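# Seat the loose part in its matching nest, lock clamp

## Task

Find the fixture nest whose pad arrangement matches the loose part and place the part there. Press it down so it lies flat on the pads and touches the stop block and both side blocks. Then close that nest's clamp by driving its handle beyond its stiffest point, all the way to its end stop, so it stays locked.

## Robot and tools

Robot: two arms. left_arm carries a left hand and sits on the +y side; right_arm carries a right hand on the -y side. The side names do not match image sides. Calibrated bases in the scene frame: left_arm (+0.029, +0.282, +0.003) m, right_arm (+0.040, -0.255, -0.002) m, each turned only slightly about z. A post stands on the floor behind the arms. Loose objects may occasionally get nudged by something.

Frames: the scene frame has its origin at table-top height, halfway between the nominal bases, with +z up and +x pointing out over the table. Reported positions (metres), quaternions (wxyz) and move targets use this frame. Offsets are measured along the axes of each arm's current Hand target.

Hand point: a spot 0.05 m in front of the palm and 0.15 m from the wrist mounting face along the fingers. Its +z runs along the straight fingers, +y points out of the palm, and +x runs across the palm, away from the thumb on the right hand and toward the thumb on the left hand. Straight fingers extend 0.06-0.07 m past the point and lie 0.06 m behind it along -y. A wrist bracket on the little-finger side can strike things.

Row layout (used by execute_actions and move): one flat list of 28 numbers, each in [-1, 1], covering both arms even when only one moves. Order: left dx, dy, dz, rx, ry, rz; left hand little, ring, middle, index, thumb_bend, thumb_turn, force_limit, speed; then the same 14 for the right arm. The pose numbers are offsets, not poses: 1.0 equals 0.6 m of travel or 180 degrees, and rx, ry, rz form one rotation vector. All zeros in the six pose numbers means no new pose request for that arm.

Hand numbers: fingers and thumb_bend +1 straight/open, -1 curled. thumb_turn +1 beside the palm, -1 across in front of it (needed to grasp things about 0.035-0.065 m thick, or handles from about 0.025 m). force_limit runs linearly from about 0 N at -1 to 10 N at +1 (15 N for the two thumb motors). speed goes from nearly zero at -1 to full at +0.48 and above; use -0.94 or lower for a soft grip. Leaving a hand alone means resending the eight numbers of the last row executed for it; if none has run yet, send its hand_measured six values plus hand_force_limit and hand_speed. To tighten, raise force_limit and send a target more closed than hand_measured; to loosen, send one more open.

Tools:
execute_actions(actions, cameras): actions is a list of actions; each action is a table of up to 15 rows, one per 1/30 s step, and a short table repeats its last row to step 15. Every row is an offset from the Hand target at the start of that action, so repeating the same offset keeps moving further. Images come back only with an empty actions list or if cameras names them.
move(target, speed, blend, blocking, cameras): target is one 28-number row or a list of up to 15 rows, all offsets from the Hand targets at the call's start. The path is straight, with no obstacle avoidance, capped at 10 s total. speed is m/s, 0.002 to 4.3, default 0.25 (turns up to twice that in rad/s), one value or one per target. blend is a corner radius in m, 0 meaning stop at each point. blocking=false returns after about 0.5 s while the move continues. The result adds a move: line such as done, off_target, moving, held or fault, and names limits (paced = pose clipped, held = steps withheld).
wait(seconds, cameras): 0 to 3600 s, sends nothing new.
stop(cameras): brakes the current move.
zoom_image(camera, region): camera is cam_high, cam_left_wrist or cam_right_wrist; region [x0, y0, x1, y1] pixels from the top-left, at most 504 by 504, from the latest image.
show_instructions(): shows the reference pages.
finished_scene(scene): scene is 1; ends the scene for good.

Cameras: cam_high 504x504 fixed overhead; cam_left_wrist and cam_right_wrist 672x504 fisheye on the wrists. Calibration is supplied per camera; wrist camera poses are updated in results.

Results: end_effector_position and end_effector_quat_wxyz per arm, Hand target (last commanded pose after clipping; the next offsets start here), joint positions, velocities and torques, and per hand hand_measured, hand_stopped_by (moving, target, force, stalled, fault), hand_load_n (fingertip load, positive when pushed open), hand_force_limit, hand_speed. A lost grip shows as hand_load_n dropping near 0. MOTOR HOT and FAULT lines warn of heating and stops.

Behaviour to expect: orientation commands are clipped to 40 degrees from the measured one each step. Hands often rest 1-3 cm (sometimes 5 cm) below or short of the commanded pose without touching anything; send the missing distance as a further offset. An arm blocked by contact keeps pushing until commanded back past its hand point.

Avoid: dropping the part even a few millimetres, releasing it while it moves, letting anything leave the table, fast impacts with fixed or heavy objects, any contact between the two arms or hands, excessive finger loads, and holding stretched or blocked poses long enough to overheat motors (100 °C makes the arm drop).

Each tool is called after "Emit:" as name(argument=value, ...) on one line, values as JSON.

Reference images:

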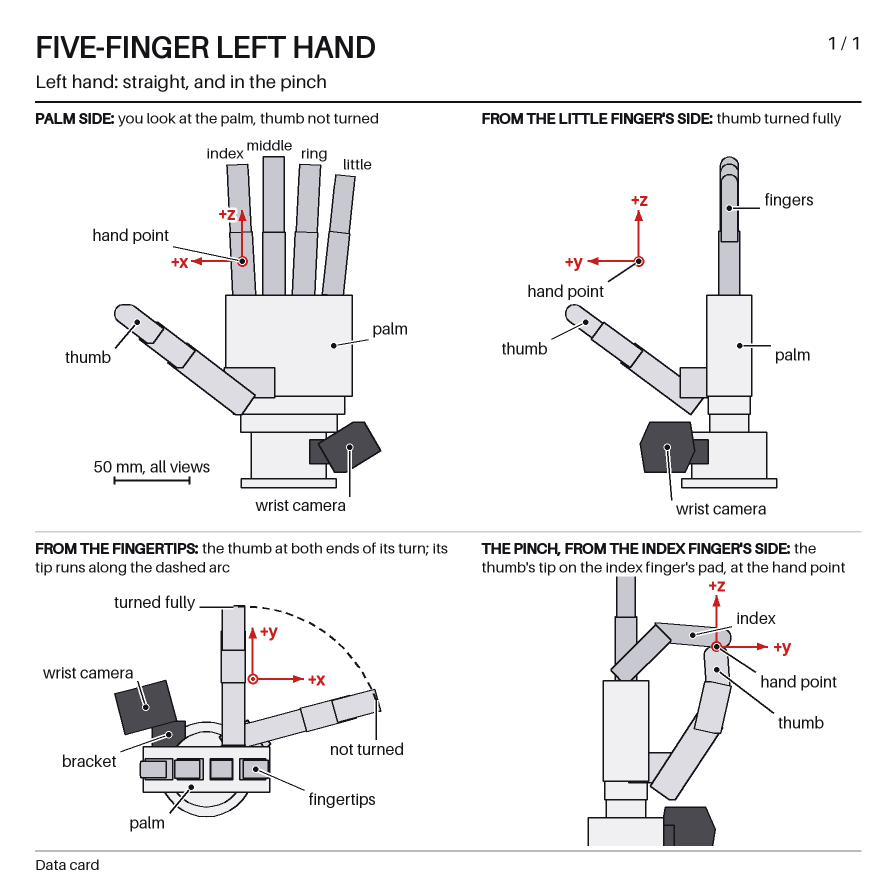

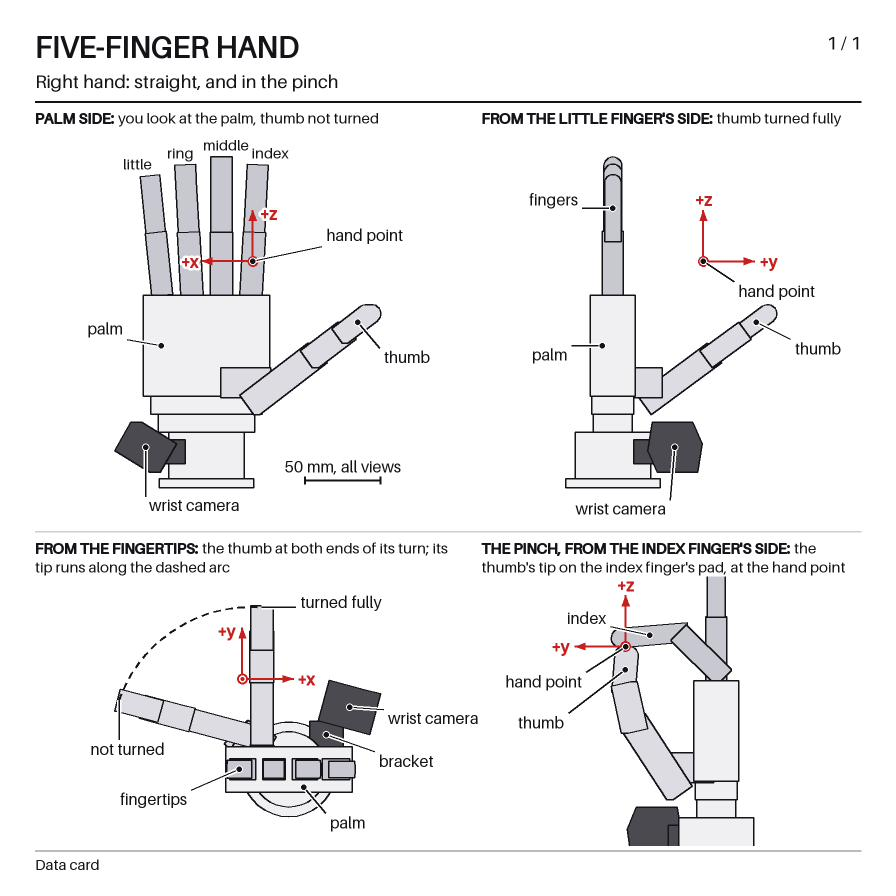

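## Session

Emit:
execute_actions(actions=[])

Scene clock: 0.00 s.
left_arm: end_effector_position=(+0.6414, -0.1324, +0.3620) hand_measured=(+1.000, +1.000, +1.000, +1.000, +1.000, +1.000) hand_load_n=(+0.0, +0.0, +0.0, +0.0, +0.0, +0.0) hand_stopped_by=(target, target, target, target, target, target) hand_force_limit=0.00 hand_speed=-0.80 end_effector_quat_wxyz=(-0.365, +0.764, -0.376, +0.377) | right_arm: end_effector_position=(+0.4271, -0.3164, +0.2524) hand_measured=(+1.000, +1.000, +1.000, +1.000, +1.000, +1.000) hand_load_n=(+0.0, +0.0, +0.0, +0.0, +0.0, +0.0) hand_stopped_by=(target, target, target, target, target, target) hand_force_limit=0.00 hand_speed=-0.80 end_effector_quat_wxyz=(-0.004, -0.612, +0.791, -0.001)
Joint positions: left_arm=[-0.771 1.83 1.991 -0.954 -0.888 -1.012] | right_arm=[-0.202 1.517 1.542 -1.6 0.006 0.019]
Joint velocities: within noise
Joint torques (N m): no reading
Heat: left arm: hottest shoulder 33 °C; right arm: hottest elbow 35 °C.
Hand target: left_arm +0.6430, -0.1337, +0.3813; -0.361, +0.763, -0.367, +0.392 | right_arm +0.4326, -0.3177, +0.2588; +0.003, -0.612, +0.791, -0.009

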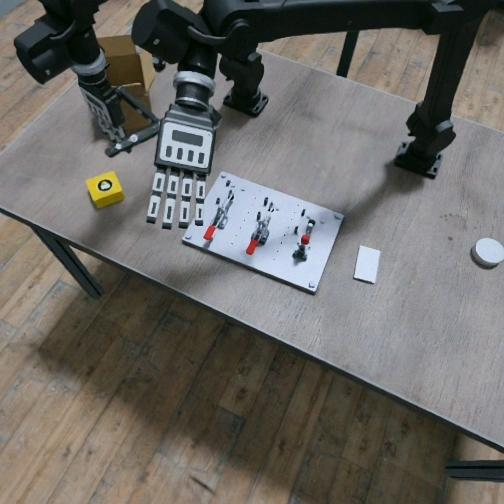

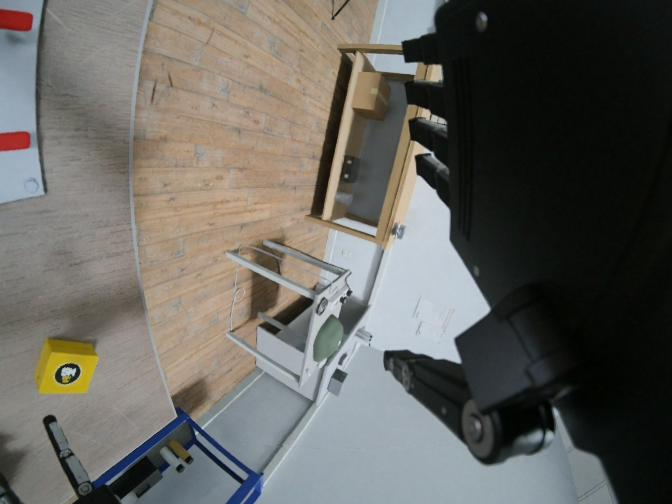

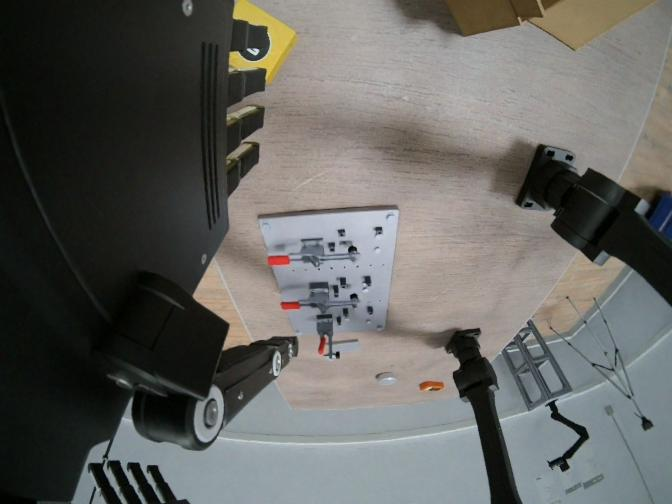

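Emit:
zoom_image(camera="cam_high", region=[170, 160, 390, 300])

Emit:
zoom_image(camera="cam_right_wrist", region=[240, 190, 480, 400])

Emit:
zoom_image(camera="cam_high", region=[60, 130, 260, 290])

Scaled by 2.291 from the camera's image (finer frame: 720x720).

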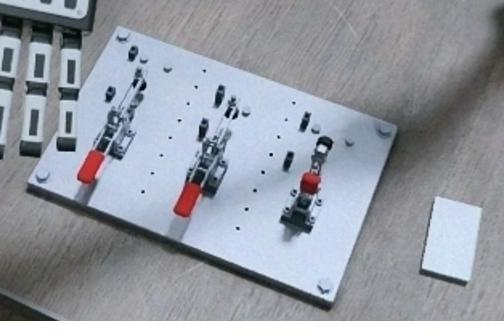

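Scaled by 2.100 from the camera's image (finer frame: 960x720).

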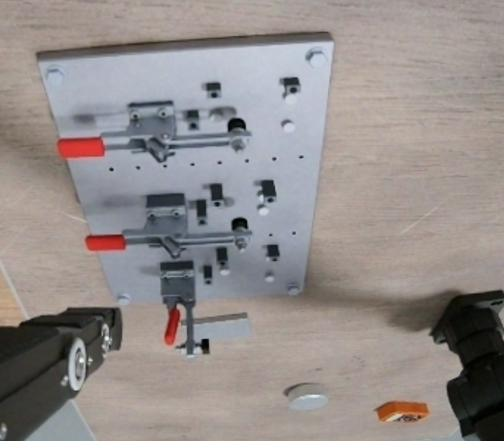

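Scaled by 2.520 from the camera's image (finer frame: 720x720).

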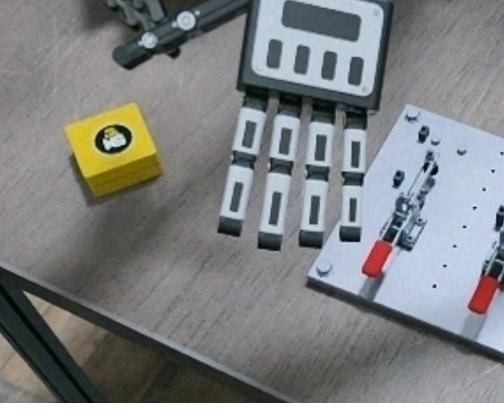

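Emit:
move(target=[-0.826,-0.116,-0.101,-0.363,-0.015,0.191,1,1,1,1,1,1,0,-0.8,0,0,0,0,0,0,1,1,1,1,1,1,0,-0.8], speed=0.25, cameras=["all"])

Scene clock: 36.33 s.
left_arm: end_effector_position=(+0.4025, +0.2973, +0.3002) hand_measured=(+1.000, +1.000, +1.000, +1.000, +1.000, +1.000) hand_load_n=(+0.0, +0.0, +0.0, +0.0, +0.0, +0.0) hand_stopped_by=(target, target, target, target, target, target) hand_force_limit=0.00 hand_speed=-0.80 end_effector_quat_wxyz=(-0.008, +0.709, -0.705, +0.008) | right_arm: end_effector_position=(+0.4271, -0.3164, +0.2524) hand_measured=(+1.000, +1.000, +1.000, +1.000, +1.000, +1.000) hand_load_n=(+0.0, +0.0, +0.0, +0.0, +0.0, +0.0) hand_stopped_by=(target, target, target, target, target, target) hand_force_limit=0.00 hand_speed=-0.80 end_effector_quat_wxyz=(-0.004, -0.612, +0.791, -0.001)
Joint positions: left_arm=[0.079 1.471 1.608 -1.686 0.003 0.103] | right_arm=[-0.202 1.517 1.542 -1.6 0.006 0.019]
Joint torques (N m): left_arm=[0.21 -10.23 8.84 0.05 -0.03 0.02] | right_arm=[2.08 -13.04 9.88 -0.12 0.08 0.07]
Heat: left arm: hottest elbow 39 °C; right arm: hottest elbow 40 °C.
Hand target: left_arm +0.3998, +0.3004, +0.3004; +0.000, +0.708, -0.707, +0.001 | right_arm +0.4326, -0.3177, +0.2588; +0.003, -0.612, +0.791, -0.009
Off the commanded pose: left_arm 0.004 m, 1 deg | right_arm 0.009 m, 1 deg.
joint sent to its limit (left arm) — joint 4 (wrist pitch), lower limit. The joint targets still meet the commanded pose.
move: done
cam_left_wrist: T_world_to_cam=[[0.968, -0.25031, 0.01813, -0.32028], [-0.21286, -0.78064, 0.58761, 0.12781], [-0.13293, -0.57267, -0.80894, 0.58266]] pos_world=[0.41469, 0.35327, 0.40204]

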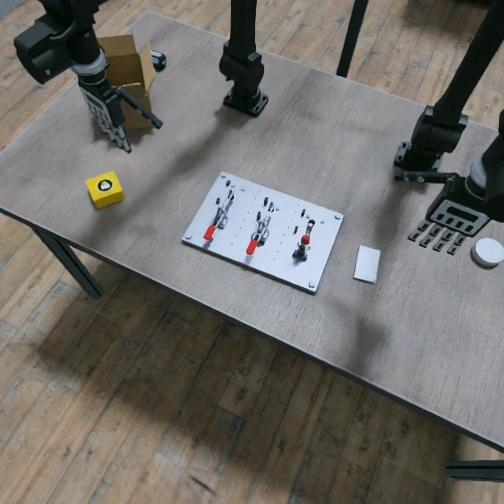

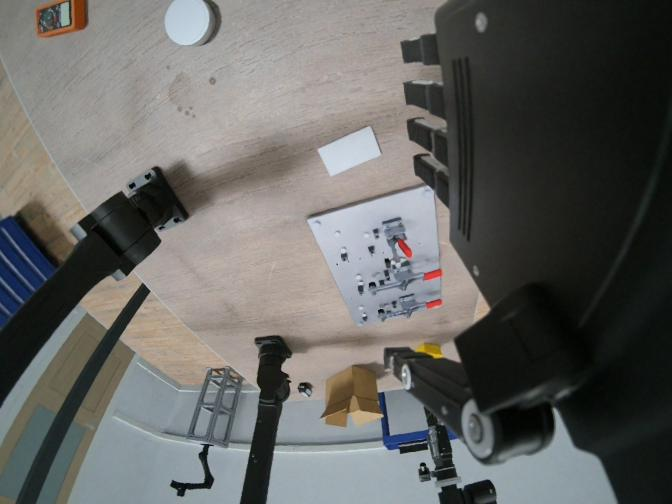

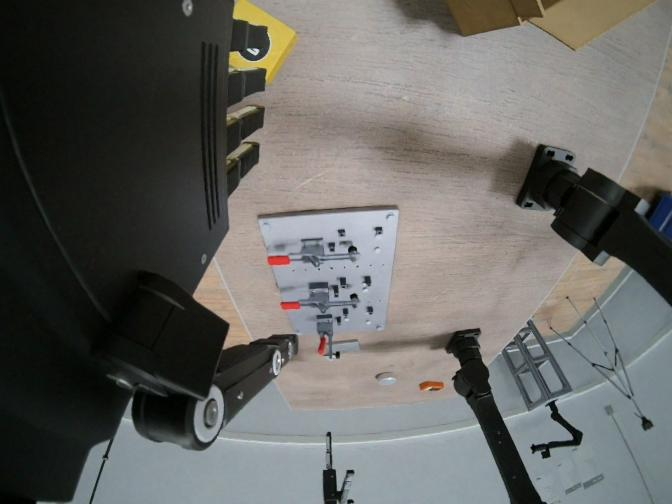

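Emit:
zoom_image(camera="cam_left_wrist", region=[290, 110, 460, 340])

Emit:
zoom_image(camera="cam_high", region=[270, 200, 390, 300])

Emit:
zoom_image(camera="cam_high", region=[190, 165, 310, 265])

Scaled by 2.191 from the camera's image (finer frame: 960x720).

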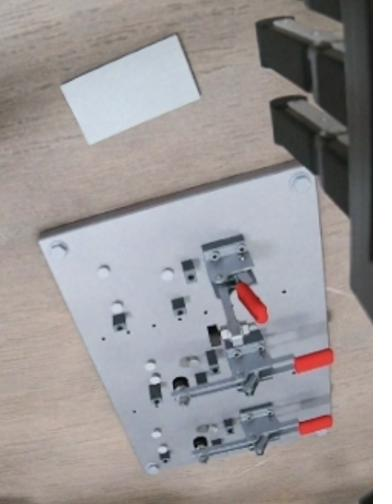

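Scaled by 4.200 from the camera's image (finer frame: 720x720).

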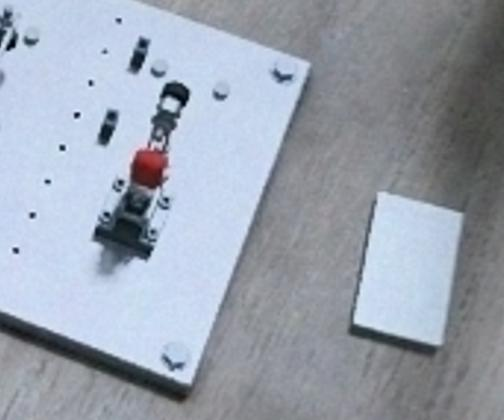

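Scaled by 4.200 from the camera's image (finer frame: 720x720).

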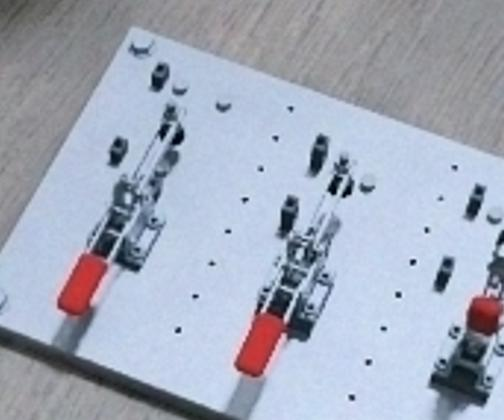

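Emit:
move(target=[0.133,0.067,0.167,0,0,0,1,1,1,1,1,1,0,-0.8,-0.019,0.1255,0.1,0,0,-0.0806,1,1,1,1,1,1,0,-0.8], speed=0.2, cameras=["cam_left_wrist","cam_right_wrist"])

Scene clock: 58.70 s.
left_arm: end_effector_position=(+0.3567, +0.2246, +0.1955) hand_measured=(+1.000, +1.000, +1.000, +1.000, +1.000, +1.000) hand_load_n=(+0.0, +0.0, +0.0, +0.0, +0.0, -0.5) hand_stopped_by=(target, target, target, target, target, target) hand_force_limit=0.00 hand_speed=-0.80 end_effector_quat_wxyz=(+0.011, +0.708, -0.706, -0.010) | right_arm: end_effector_position=(+0.3610, -0.2907, +0.1941) hand_measured=(+1.000, +1.000, +1.000, +1.000, +1.000, +1.000) hand_load_n=(+0.0, +0.0, +0.0, +0.0, -0.5, +0.0) hand_stopped_by=(target, target, target, target, target, target) hand_force_limit=0.00 hand_speed=-0.80 end_effector_quat_wxyz=(+0.006, +0.700, -0.714, -0.002)
Joint positions: left_arm=[-0.096 1.386 1.237 -1.451 0.003 -0.068] | right_arm=[-0.139 1.364 1.228 -1.445 0.007 -0.152]
Joint torques (N m): left_arm=[-0.91 -10.23 8.72 0.87 -0.06 -0.21] | right_arm=[1.85 -11.75 7.82 0.31 0.17 -0.01]
Heat: left arm: hottest elbow 40 °C; right arm: hottest elbow 42 °C.
Hand target: left_arm +0.3598, +0.2204, +0.2003; +0.000, +0.708, -0.707, +0.001 | right_arm +0.3636, -0.2884, +0.1975; -0.002, +0.707, -0.708, +0.009
Off the commanded pose: left_arm 0.007 m, 2 deg | right_arm 0.005 m, 2 deg.
move: done
cam_left_wrist: T_world_to_cam=[[0.96676, -0.25359, -0.03259, -0.28121], [-0.18433, -0.77967, 0.59845, 0.11027], [-0.17717, -0.57255, -0.8005, 0.46443]] pos_world=[0.37448, 0.28057, 0.29662]
cam_right_wrist: T_world_to_cam=[[-0.97523, -0.21852, 0.0344, 0.28159], [-0.15017, 0.76816, 0.6224, 0.13602], [-0.16243, 0.60182, -0.78194, 0.49646]] pos_world=[0.37568, -0.34173, 0.29386]

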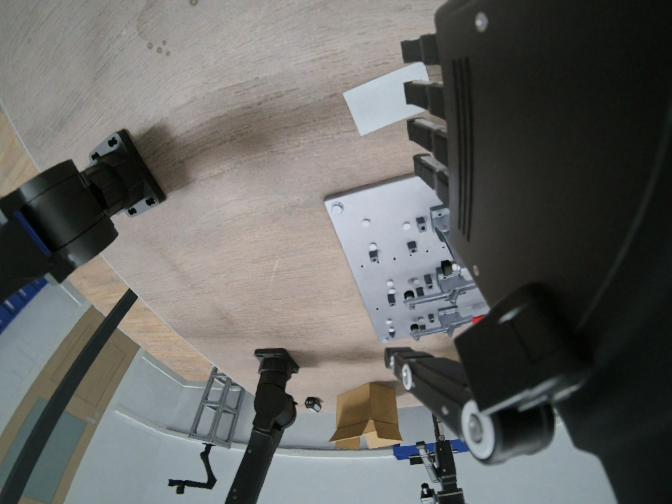

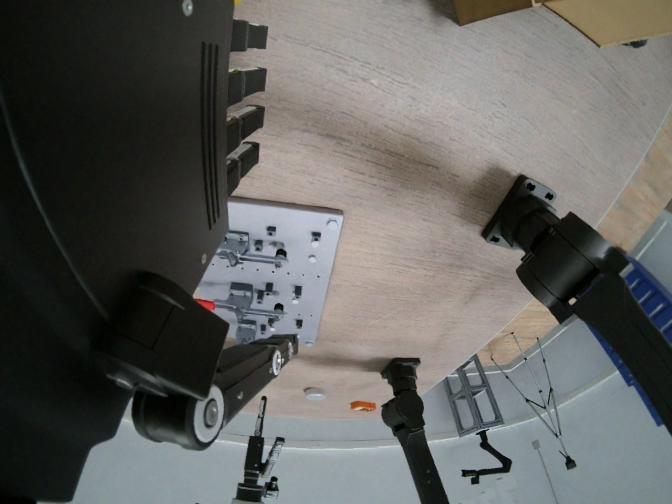

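Emit:
zoom_image(camera="cam_left_wrist", region=[330, 170, 490, 350])

Emit:
zoom_image(camera="cam_right_wrist", region=[190, 190, 350, 350])

Scaled by 2.800 from the camera's image (finer frame: 960x720).

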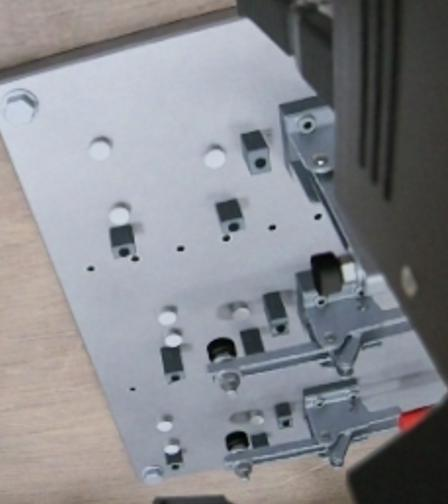

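Scaled by 3.150 from the camera's image (finer frame: 960x720).

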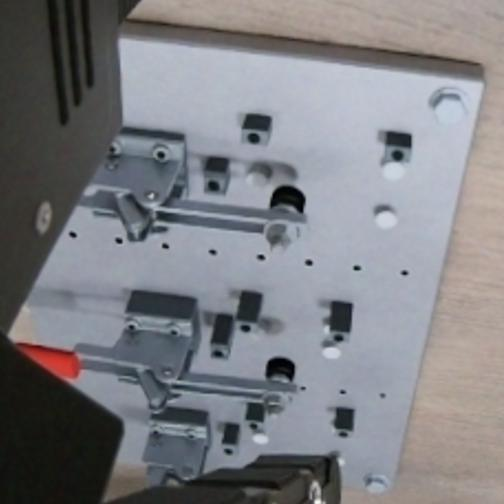

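Emit:
move(target=[0,-0.1,0,0,0,0,1,1,1,1,1,1,0,-0.8,0,-0.1,0,0,0,0,1,1,1,1,1,1,0,-0.8], speed=0.2, cameras=["cam_left_wrist","cam_right_wrist"])

Emit:
zoom_image(camera="cam_left_wrist", region=[290, 160, 470, 340])

Emit:
zoom_image(camera="cam_right_wrist", region=[190, 170, 370, 350])

Scene clock: 81.33 s.
left_arm: end_effector_position=(+0.4047, +0.2214, +0.1847) hand_measured=(+1.000, +1.000, +1.000, +1.000, +1.000, +1.000) hand_load_n=(+0.0, +0.0, +0.0, +0.0, +0.0, +0.0) hand_stopped_by=(target, target, target, target, target, target) hand_force_limit=0.00 hand_speed=-0.80 end_effector_quat_wxyz=(+0.018, +0.708, -0.706, -0.019) | right_arm: end_effector_position=(+0.4071, -0.2905, +0.1877) hand_measured=(+1.000, +1.000, +1.000, +1.000, +1.000, +1.000) hand_load_n=(+0.0, +0.0, +0.0, +0.0, +0.0, +0.0) hand_stopped_by=(target, target, target, target, target, target) hand_force_limit=0.00 hand_speed=-0.80 end_effector_quat_wxyz=(+0.010, +0.705, -0.709, -0.008)
Joint positions: left_arm=[-0.096 1.531 1.359 -1.451 0.003 -0.069] | right_arm=[-0.118 1.495 1.344 -1.445 0.007 -0.146]
Joint torques (N m): left_arm=[-0.91 -11.4 12.36 0.54 -0.06 -0.1] | right_arm=[2.49 -11.22 11.45 0.25 0.11 0.2]
Heat: left arm: hottest elbow 41 °C; right arm: hottest elbow 43 °C.
Hand target: left_arm +0.4199, +0.2205, +0.2004; +0.000, +0.708, -0.707, +0.001 | right_arm +0.4235, -0.2885, +0.1984; -0.002, +0.707, -0.708, +0.009
Off the commanded pose: left_arm 0.022 m, 3 deg | right_arm 0.020 m, 2 deg.
move: off_target (left_arm, right_arm)
cam_left_wrist: T_world_to_cam=[[0.96598, -0.25275, -0.05478, -0.32448], [-0.17025, -0.78092, 0.60098, 0.11721], [-0.19468, -0.57121, -0.79738, 0.46857]] pos_world=[0.42461, 0.27717, 0.28541]
cam_right_wrist: T_world_to_cam=[[-0.97122, -0.23347, 0.04713, 0.31849], [-0.15339, 0.7645, 0.6261, 0.14625], [-0.18221, 0.60086, -0.77831, 0.50589]] pos_world=[0.42394, -0.34142, 0.28716]

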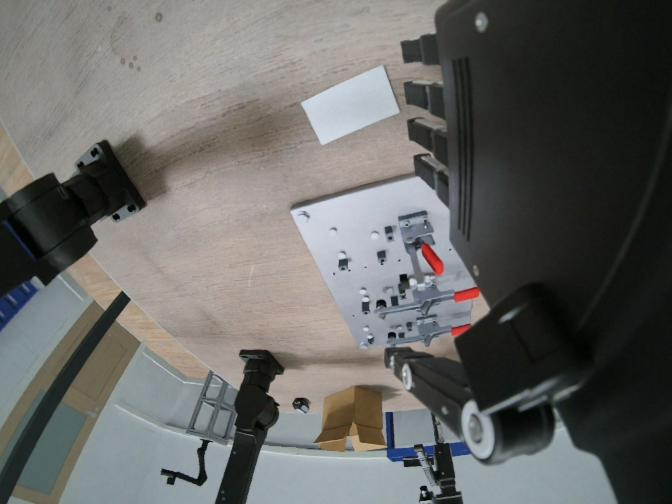

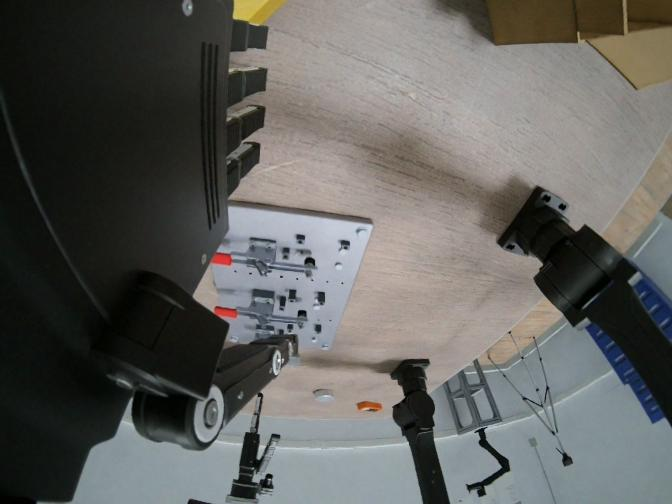

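Scaled by 2.800 from the camera's image (finer frame: 960x720).

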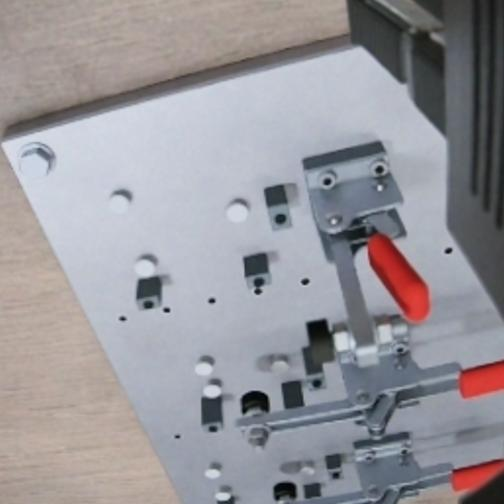

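Scaled by 2.800 from the camera's image (finer frame: 960x720).

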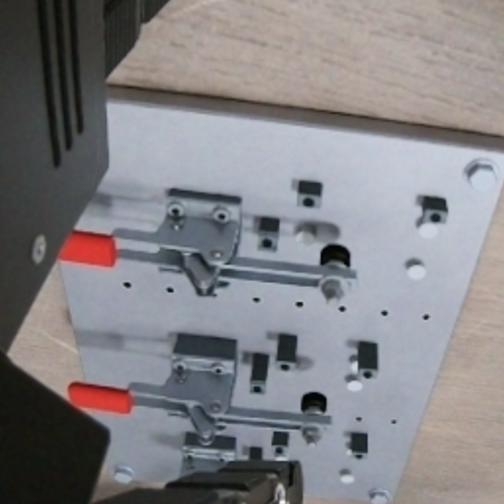

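Emit:
move(target=[0,0,0,0,0,0,1,1,1,1,1,1,0,-0.8,-0.1,-0.033,0.125,0,0,0,1,1,1,1,1,1,0,-0.8], speed=0.15, cameras=["cam_right_wrist"])

Emit:
zoom_image(camera="cam_right_wrist", region=[190, 160, 400, 350])

Scene clock: 144.63 s.
left_arm: end_effector_position=(+0.4047, +0.2214, +0.1847) hand_measured=(+1.000, +1.000, +1.000, +1.000, +1.000, +1.000) hand_load_n=(+0.0, +0.0, +0.0, +0.0, +0.0, +0.0) hand_stopped_by=(target, target, target, target, target, target) hand_force_limit=0.00 hand_speed=-0.80 end_effector_quat_wxyz=(+0.018, +0.708, -0.706, -0.019) | right_arm: end_effector_position=(+0.4396, -0.2319, +0.1267) hand_measured=(+1.000, +1.000, +1.000, +1.000, +1.000, +1.000) hand_load_n=(+0.0, +0.0, +0.0, +0.0, +0.0, +0.0) hand_stopped_by=(target, target, target, target, target, target) hand_force_limit=0.00 hand_speed=-0.80 end_effector_quat_wxyz=(+0.000, +0.707, -0.707, +0.006)
Joint positions: left_arm=[-0.096 1.531 1.359 -1.451 0.003 -0.069] | right_arm=[0.02 1.577 1.28 -1.266 0.007 -0.013]
Joint torques (N m): left_arm=[-0.67 -11.28 12.27 0.47 -0.04 -0.08] | right_arm=[2.26 -12.75 8.35 0.38 0.2 0.21]
Heat: left arm: hottest elbow 43 °C; right arm: hottest elbow 47 °C.
Hand target: left_arm +0.4199, +0.2205, +0.2004; +0.000, +0.708, -0.707, +0.001 | right_arm +0.4444, -0.2292, +0.1231; -0.002, +0.707, -0.708, +0.009
Off the commanded pose: left_arm 0.022 m, 3 deg | right_arm 0.007 m, 0 deg.
move: done
cam_right_wrist: T_world_to_cam=[[-0.9712, -0.23775, 0.0154, 0.3696], [-0.17788, 0.76662, 0.61698, 0.15704], [-0.15849, 0.59647, -0.78683, 0.41881]] pos_world=[0.45326, -0.28233, 0.22696]

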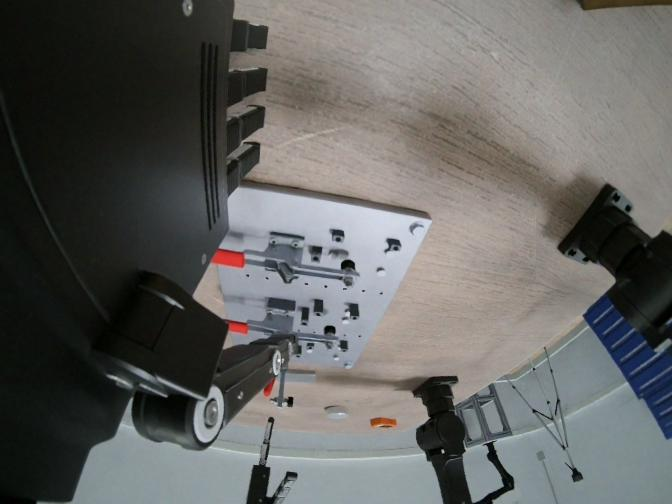

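Scaled by 2.400 from the camera's image (finer frame: 960x720).

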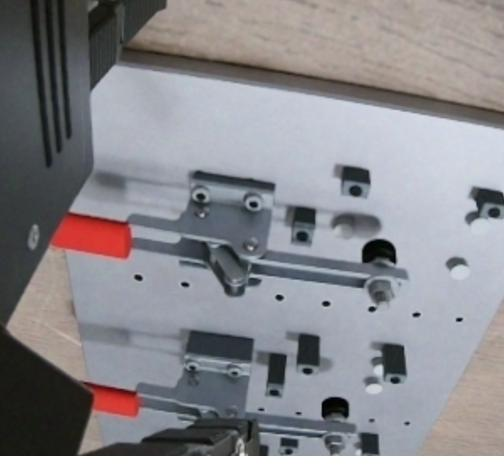

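Emit:
zoom_image(camera="cam_right_wrist", region=[290, 220, 410, 310])

Emit:
zoom_image(camera="cam_right_wrist", region=[270, 280, 390, 370])

Scaled by 4.200 from the camera's image (finer frame: 960x720).

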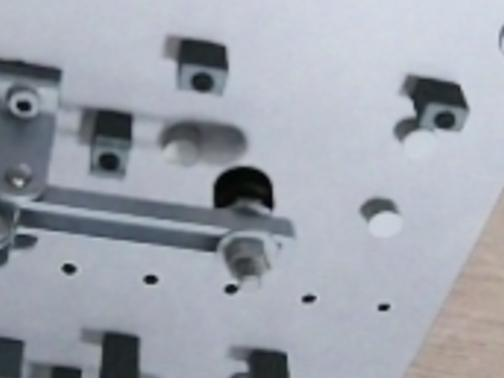

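Scaled by 4.200 from the camera's image (finer frame: 960x720).

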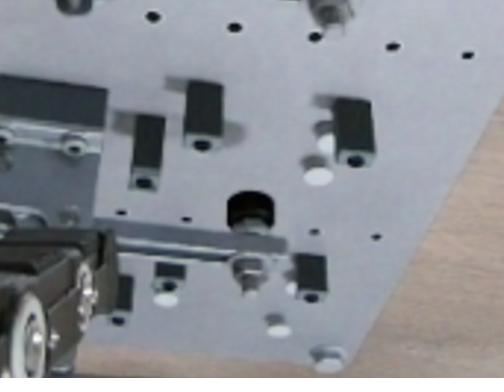

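Emit:
move(target=[[0,0,0,0,0,0,1,1,1,1,1,1,0,-0.8,0,0,-0.145,0,0,0,1,1,1,1,1,1,0,-0.8],[0,0,0,0,0,0,1,1,1,1,1,1,0,-0.8,-0.267,0.04,-0.145,0,0,0,1,1,1,1,1,1,0,-0.8]], speed=0.2, blend=0.03, cameras=["all"])

Scene clock: 184.00 s.
left_arm: end_effector_position=(+0.4047, +0.2214, +0.1847) hand_measured=(+1.000, +1.000, +1.000, +1.000, +1.000, +1.000) hand_load_n=(+0.0, +0.0, +0.0, +0.0, +0.0, +0.0) hand_stopped_by=(target, target, target, target, target, target) hand_force_limit=0.00 hand_speed=-0.80 end_effector_quat_wxyz=(+0.018, +0.708, -0.706, -0.019) | right_arm: end_effector_position=(+0.4076, -0.0721, +0.2006) hand_measured=(+1.000, +1.000, +1.000, +1.000, +1.000, +1.000) hand_load_n=(+0.0, +0.0, +0.0, +0.0, +0.0, +0.0) hand_stopped_by=(target, target, target, target, target, target) hand_force_limit=0.00 hand_speed=-0.80 end_effector_quat_wxyz=(+0.003, +0.710, -0.704, +0.005)
Joint positions: left_arm=[-0.096 1.531 1.359 -1.451 0.003 -0.069] | right_arm=[0.381 1.531 1.424 -1.465 0.012 0.341]
Joint torques (N m): left_arm=[-0.32 -11.4 12.38 0.4 -0.05 -0.11] | right_arm=[1.85 -11.75 11.47 -0.55 0.18 0.11]
Heat: left arm: hottest elbow 45 °C; right arm: hottest elbow 49 °C.
Hand target: left_arm +0.4199, +0.2205, +0.2004; +0.000, +0.708, -0.707, +0.001 | right_arm +0.4194, -0.0681, +0.2081; -0.002, +0.707, -0.708, +0.009
Off the commanded pose: left_arm 0.022 m, 3 deg | right_arm 0.014 m, 1 deg.
move: off_target (right_arm)
cam_left_wrist: T_world_to_cam=[[0.96598, -0.25275, -0.05478, -0.32448], [-0.17025, -0.78092, 0.60098, 0.11721], [-0.19468, -0.57121, -0.79738, 0.46857]] pos_world=[0.42461, 0.27717, 0.28541]
cam_right_wrist: T_world_to_cam=[[-0.96935, -0.24473, 0.02159, 0.37284], [-0.18017, 0.76785, 0.61477, -0.01525], [-0.16703, 0.59204, -0.78841, 0.38003]] pos_world=[0.42215, -0.12203, 0.30095]

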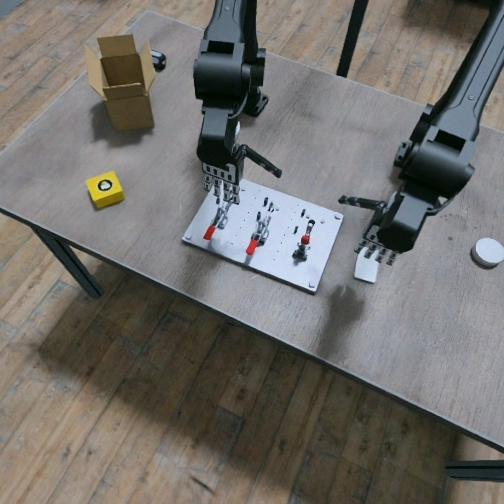

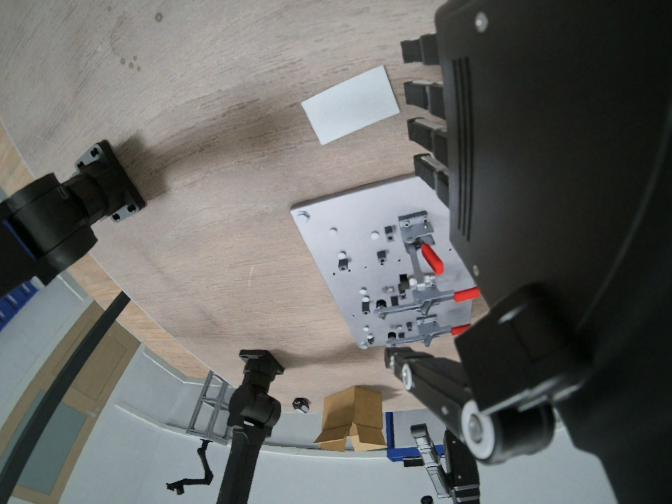

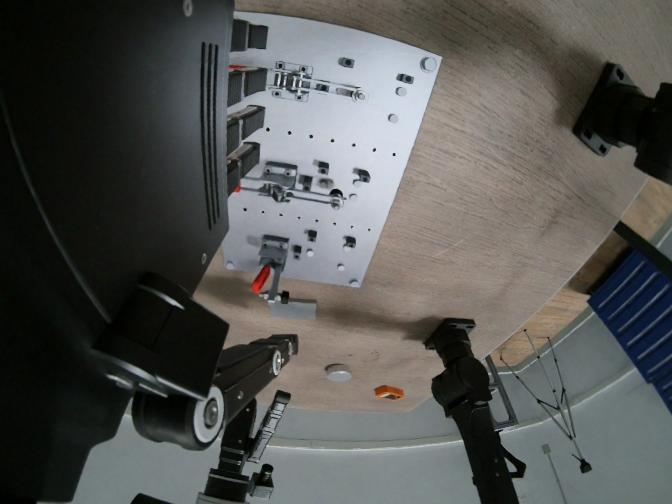

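Emit:
zoom_image(camera="cam_right_wrist", region=[260, 40, 440, 130])

Emit:
zoom_image(camera="cam_right_wrist", region=[260, 140, 410, 230])

Emit:
zoom_image(camera="cam_right_wrist", region=[250, 210, 380, 320])

Scaled by 2.800 from the camera's image (finer frame: 960x720).

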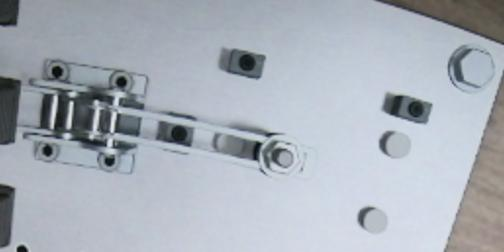

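Scaled by 3.360 from the camera's image (finer frame: 960x720).

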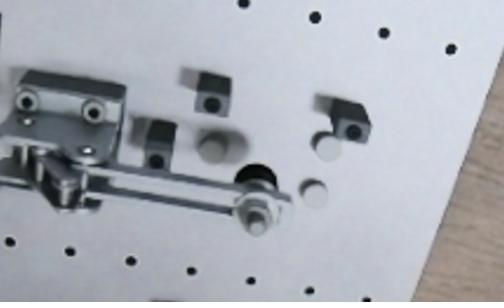

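Scaled by 3.877 from the camera's image (finer frame: 960x720).

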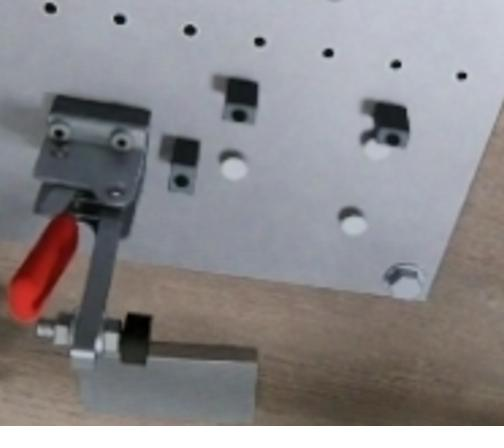

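Emit:
zoom_image(camera="cam_left_wrist", region=[290, 50, 420, 150])

Emit:
zoom_image(camera="cam_high", region=[330, 230, 400, 300])

Scaled by 3.877 from the camera's image (finer frame: 960x720).

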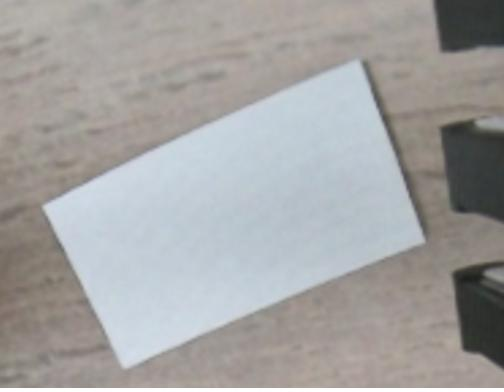

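Scaled by 7.200 from the camera's image (finer frame: 720x720).

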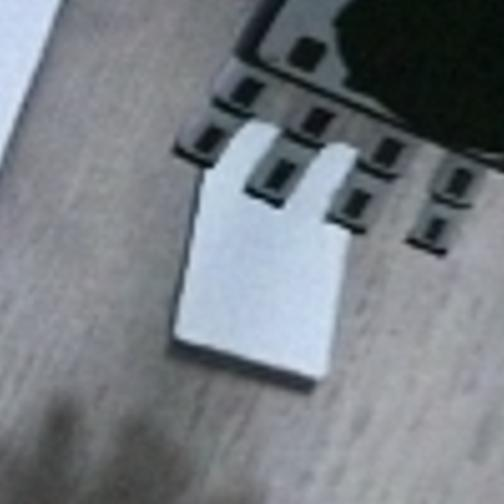

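Emit:
move(target=[[0,0,0,0,0,0,1,1,1,1,1,1,0,-0.8,0.32,-0.101,-0.12,0,0,0,-1,-1,-1,1,1,1,0,0],[0,0,0,0,0,0,1,1,1,1,1,1,0,-0.8,0.32,-0.101,-0.12,-0.2381,-0.2381,0.4578,-1,-1,-1,1,1,1,0,0]], speed=0.3, cameras=["all"])

Scene clock: 464.60 s.
left_arm: end_effector_position=(+0.4047, +0.2214, +0.1847) hand_measured=(+1.000, +1.000, +1.000, +1.000, +1.000, +1.000) hand_load_n=(+0.0, +0.0, +0.0, +0.0, +0.0, +0.0) hand_stopped_by=(target, target, target, target, target, target) hand_force_limit=0.00 hand_speed=-0.80 end_effector_quat_wxyz=(+0.018, +0.708, -0.706, -0.019) | right_arm: end_effector_position=(+0.4824, -0.2560, +0.2751) hand_measured=(-1.000, -1.000, -1.000, +1.000, +1.000, +1.000) hand_load_n=(+0.0, +0.0, +0.5, +0.0, +0.0, +0.0) hand_stopped_by=(target, target, target, target, target, target) hand_force_limit=0.00 hand_speed=0.00 end_effector_quat_wxyz=(+0.054, +0.013, +0.897, +0.438)
Joint positions: left_arm=[-0.096 1.531 1.359 -1.451 0.003 -0.069] | right_arm=[-0.414 1.576 1.325 -1.695 -0.854 0.981]
Joint torques (N m): left_arm=[-0.56 -11.16 12.3 0.42 -0.06 -0.08] | right_arm=[0.5 -14.45 7.34 -1.11 -0.6 0.15]
Heat: left arm: hottest elbow 49 °C; right arm: hottest elbow 54 °C.
Hand target: left_arm +0.4199, +0.2205, +0.2004; +0.000, +0.708, -0.707, +0.001 | right_arm +0.4786, -0.2596, +0.2830; +0.007, -0.003, +0.890, +0.457
Off the commanded pose: left_arm 0.022 m, 3 deg | right_arm 0.009 m, 6 deg.
joint sent to its limit (right arm) — joint 4 (wrist pitch), lower limit. The joint targets are off in orientation, not in position.
move: off_target (right_arm)
cam_left_wrist: T_world_to_cam=[[0.96598, -0.25275, -0.05478, -0.32448], [-0.17025, -0.78092, 0.60098, 0.11721], [-0.19468, -0.57121, -0.79738, 0.46857]] pos_world=[0.42461, 0.27717, 0.28541]
cam_right_wrist: T_world_to_cam=[[-0.2622, 0.59841, 0.75707, 0.0712], [0.68522, -0.43696, 0.5827, -0.62347], [0.6795, 0.67155, -0.29547, 0.0365]] pos_world=[0.42108, -0.33955, 0.32018]

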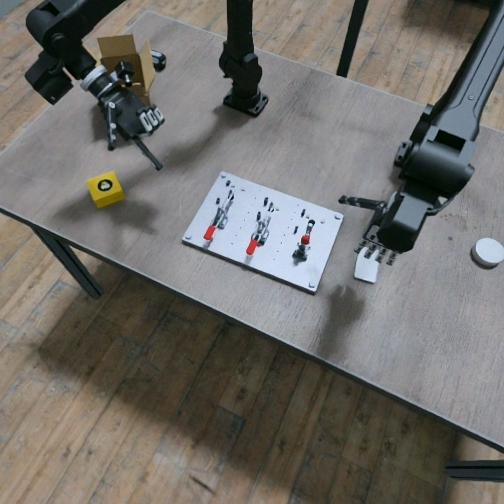

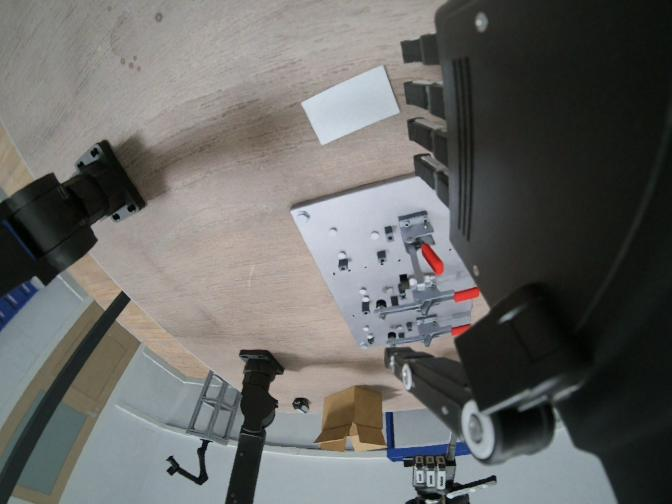

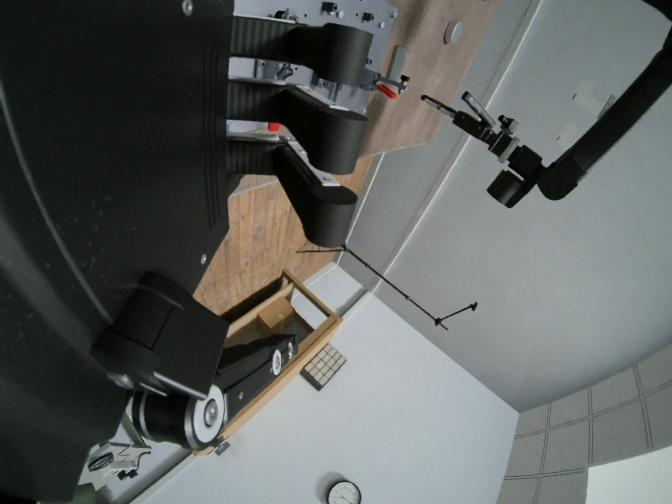

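Emit:
move(target=[0,0,0,0,0,0,1,1,1,1,1,1,0,-0.8,-0.0873,-0.132,0.2685,0,0,0,-1,-1,-1,1,1,1,0,0], speed=0.2, cameras=["cam_high"])

Emit:
zoom_image(camera="cam_high", region=[130, 150, 290, 270])

Scene clock: 472.93 s.
left_arm: end_effector_position=(+0.4047, +0.2214, +0.1847) hand_measured=(+1.000, +1.000, +1.000, +1.000, +1.000, +1.000) hand_load_n=(-0.5, +0.0, +0.0, +0.0, +0.0, +0.0) hand_stopped_by=(target, target, target, target, target, target) hand_force_limit=0.00 hand_speed=-0.80 end_effector_quat_wxyz=(+0.018, +0.708, -0.706, -0.019) | right_arm: end_effector_position=(+0.5297, -0.1764, +0.1282) hand_measured=(-1.000, -1.000, -1.000, +1.000, +1.000, +1.000) hand_load_n=(+0.0, +0.0, +0.0, +0.0, +0.0, +0.0) hand_stopped_by=(target, target, target, target, target, target) hand_force_limit=0.00 hand_speed=0.00 end_effector_quat_wxyz=(+0.006, -0.002, +0.889, +0.457)
Joint positions: left_arm=[-0.096 1.531 1.359 -1.451 0.003 -0.069] | right_arm=[-0.211 1.818 1.213 -1.279 -0.912 1.167]
Joint torques (N m): left_arm=[-0.79 -11.58 12.41 0.51 -0.05 -0.09] | right_arm=[1.55 -14.21 6.65 0.05 -0.68 0.16]
Heat: left arm: hottest elbow 49 °C; right arm: hottest elbow 54 °C.
Hand target: left_arm +0.4199, +0.2205, +0.2004; +0.000, +0.708, -0.707, +0.001 | right_arm +0.5335, -0.1748, +0.1255; +0.007, -0.003, +0.889, +0.457
Off the commanded pose: left_arm 0.022 m, 3 deg | right_arm 0.005 m, 0 deg.
move: done

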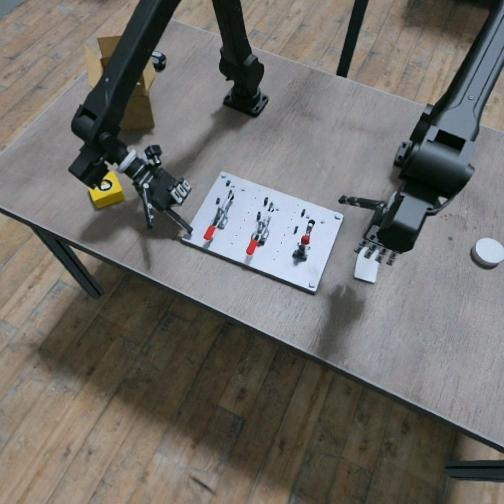

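Scaled by 3.150 from the camera's image (finer frame: 720x720).

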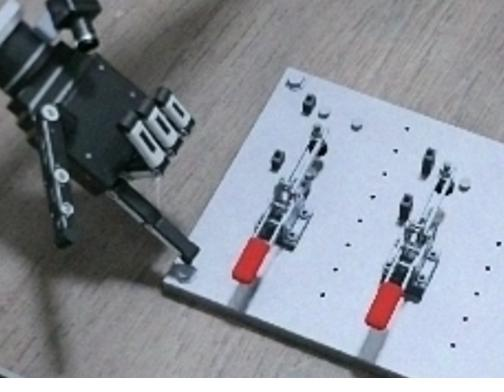

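Emit:
wait(seconds=0.1, cameras=["cam_left_wrist"])

Emit:
zoom_image(camera="cam_left_wrist", region=[340, 260, 520, 400])

Scene clock: 481.53 s.
left_arm: end_effector_position=(+0.4047, +0.2214, +0.1847) hand_measured=(+1.000, +1.000, +1.000, +1.000, +1.000, +1.000) hand_load_n=(+0.0, +0.0, +0.0, +0.0, +0.0, +0.0) hand_stopped_by=(target, target, target, target, target, target) hand_force_limit=0.00 hand_speed=-0.80 end_effector_quat_wxyz=(+0.018, +0.708, -0.706, -0.019) | right_arm: end_effector_position=(+0.5298, -0.1764, +0.1281) hand_measured=(-1.000, -1.000, -1.000, +1.000, +1.000, +1.000) hand_load_n=(+0.0, +0.0, +0.0, +0.0, -0.5, +0.0) hand_stopped_by=(target, target, target, target, target, target) hand_force_limit=0.00 hand_speed=0.00 end_effector_quat_wxyz=(+0.006, -0.002, +0.889, +0.457)
Joint positions: left_arm=[-0.096 1.531 1.359 -1.451 0.003 -0.069] | right_arm=[-0.211 1.818 1.213 -1.279 -0.912 1.168]
Joint torques (N m): left_arm=[-0.32 -11.22 12.37 0.32 -0.04 -0.09] | right_arm=[1.55 -15.21 6.71 -0.03 -0.64 0.18]
Heat: left arm: hottest elbow 49 °C; right arm: hottest elbow 53 °C.
Hand target: left_arm +0.4199, +0.2205, +0.2004; +0.000, +0.708, -0.707, +0.001 | right_arm +0.5335, -0.1748, +0.1256; +0.007, -0.003, +0.889, +0.457
Off the commanded pose: left_arm 0.022 m, 3 deg | right_arm 0.005 m, 0 deg.
wait: 0.10 s; at rest from the start
cam_left_wrist: T_world_to_cam=[[0.96598, -0.25275, -0.05478, -0.32448], [-0.17025, -0.78092, 0.60098, 0.11721], [-0.19468, -0.57121, -0.79738, 0.46857]] pos_world=[0.42461, 0.27717, 0.28541]

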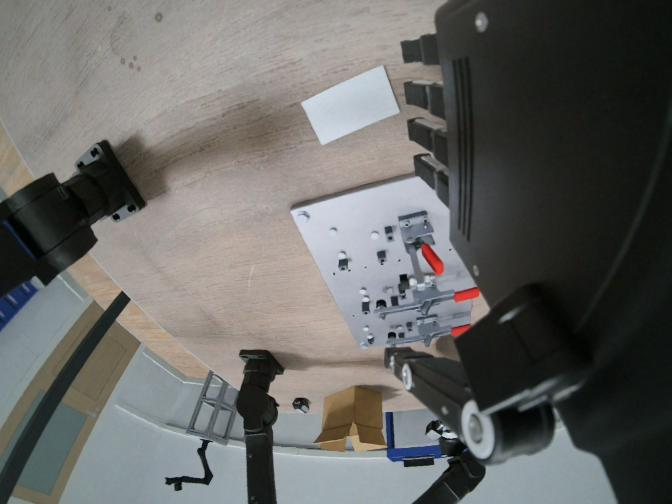

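Scaled by 2.800 from the camera's image (finer frame: 960x720).

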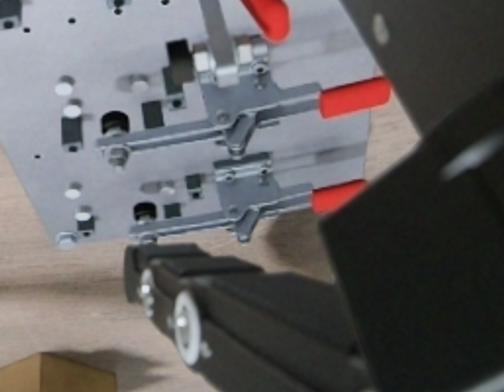

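Emit:
move(target=[0.1,-0.167,-0.05,0,0,0,1,1,1,1,1,1,0,-0.8,0,0,0,0,0,0,-1,-1,-1,1,1,1,0,0], speed=0.2, cameras=["cam_left_wrist"])

Emit:
zoom_image(camera="cam_left_wrist", region=[260, 220, 440, 360])

Scene clock: 489.53 s.
left_arm: end_effector_position=(+0.5113, +0.1673, +0.2162) hand_measured=(+1.000, +1.000, +1.000, +1.000, +1.000, +1.000) hand_load_n=(+0.0, +0.0, +0.0, +0.0, +0.0, +0.0) hand_stopped_by=(target, target, target, target, target, target) hand_force_limit=0.00 hand_speed=-0.80 end_effector_quat_wxyz=(+0.010, +0.707, -0.707, -0.012) | right_arm: end_effector_position=(+0.5298, -0.1764, +0.1281) hand_measured=(-1.000, -1.000, -1.000, +1.000, +1.000, +1.000) hand_load_n=(+0.0, +0.0, +0.0, +0.0, +0.0, +0.0) hand_stopped_by=(target, target, target, target, target, target) hand_force_limit=0.00 hand_speed=0.00 end_effector_quat_wxyz=(+0.006, -0.002, +0.889, +0.457)
Joint positions: left_arm=[-0.182 1.803 1.793 -1.591 0.002 -0.153] | right_arm=[-0.211 1.818 1.213 -1.279 -0.912 1.168]
Joint torques (N m): left_arm=[-1.14 -14.51 12.62 -0.09 0 -0.23] | right_arm=[1.55 -15.03 6.58 -0.03 -0.63 0.12]
Heat: left arm: hottest elbow 50 °C; right arm: hottest elbow 53 °C.
Hand target: left_arm +0.5200, +0.1605, +0.2306; +0.000, +0.707, -0.707, +0.001 | right_arm +0.5335, -0.1748, +0.1256; +0.007, -0.003, +0.889, +0.457
Off the commanded pose: left_arm 0.018 m, 2 deg | right_arm 0.005 m, 0 deg.
move: off_target (left_arm)
cam_left_wrist: T_world_to_cam=[[0.96654, -0.25422, -0.03411, -0.44399], [-0.18452, -0.78152, 0.59597, 0.08265], [-0.17817, -0.56974, -0.80228, 0.47592]] pos_world=[0.52918, 0.22287, 0.31742]

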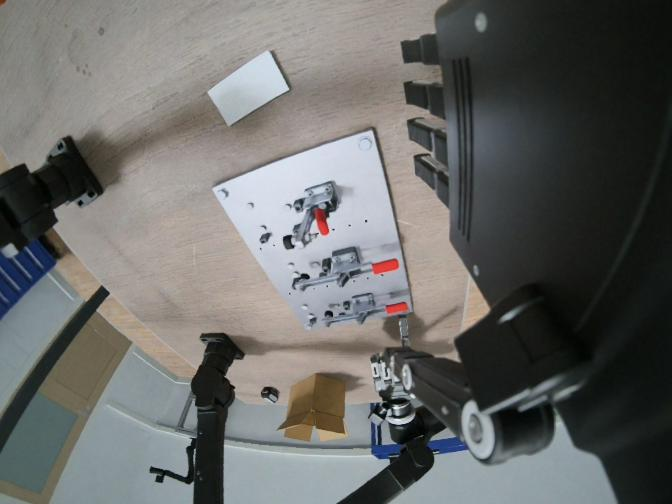

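Scaled by 2.800 from the camera's image (finer frame: 960x720).

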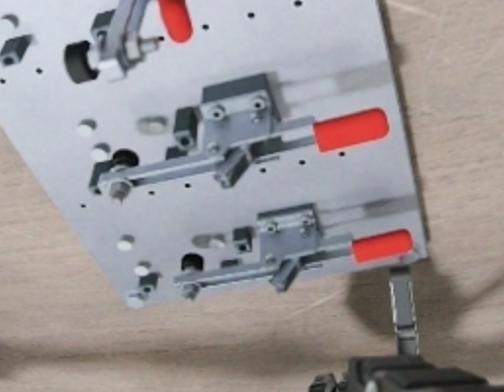

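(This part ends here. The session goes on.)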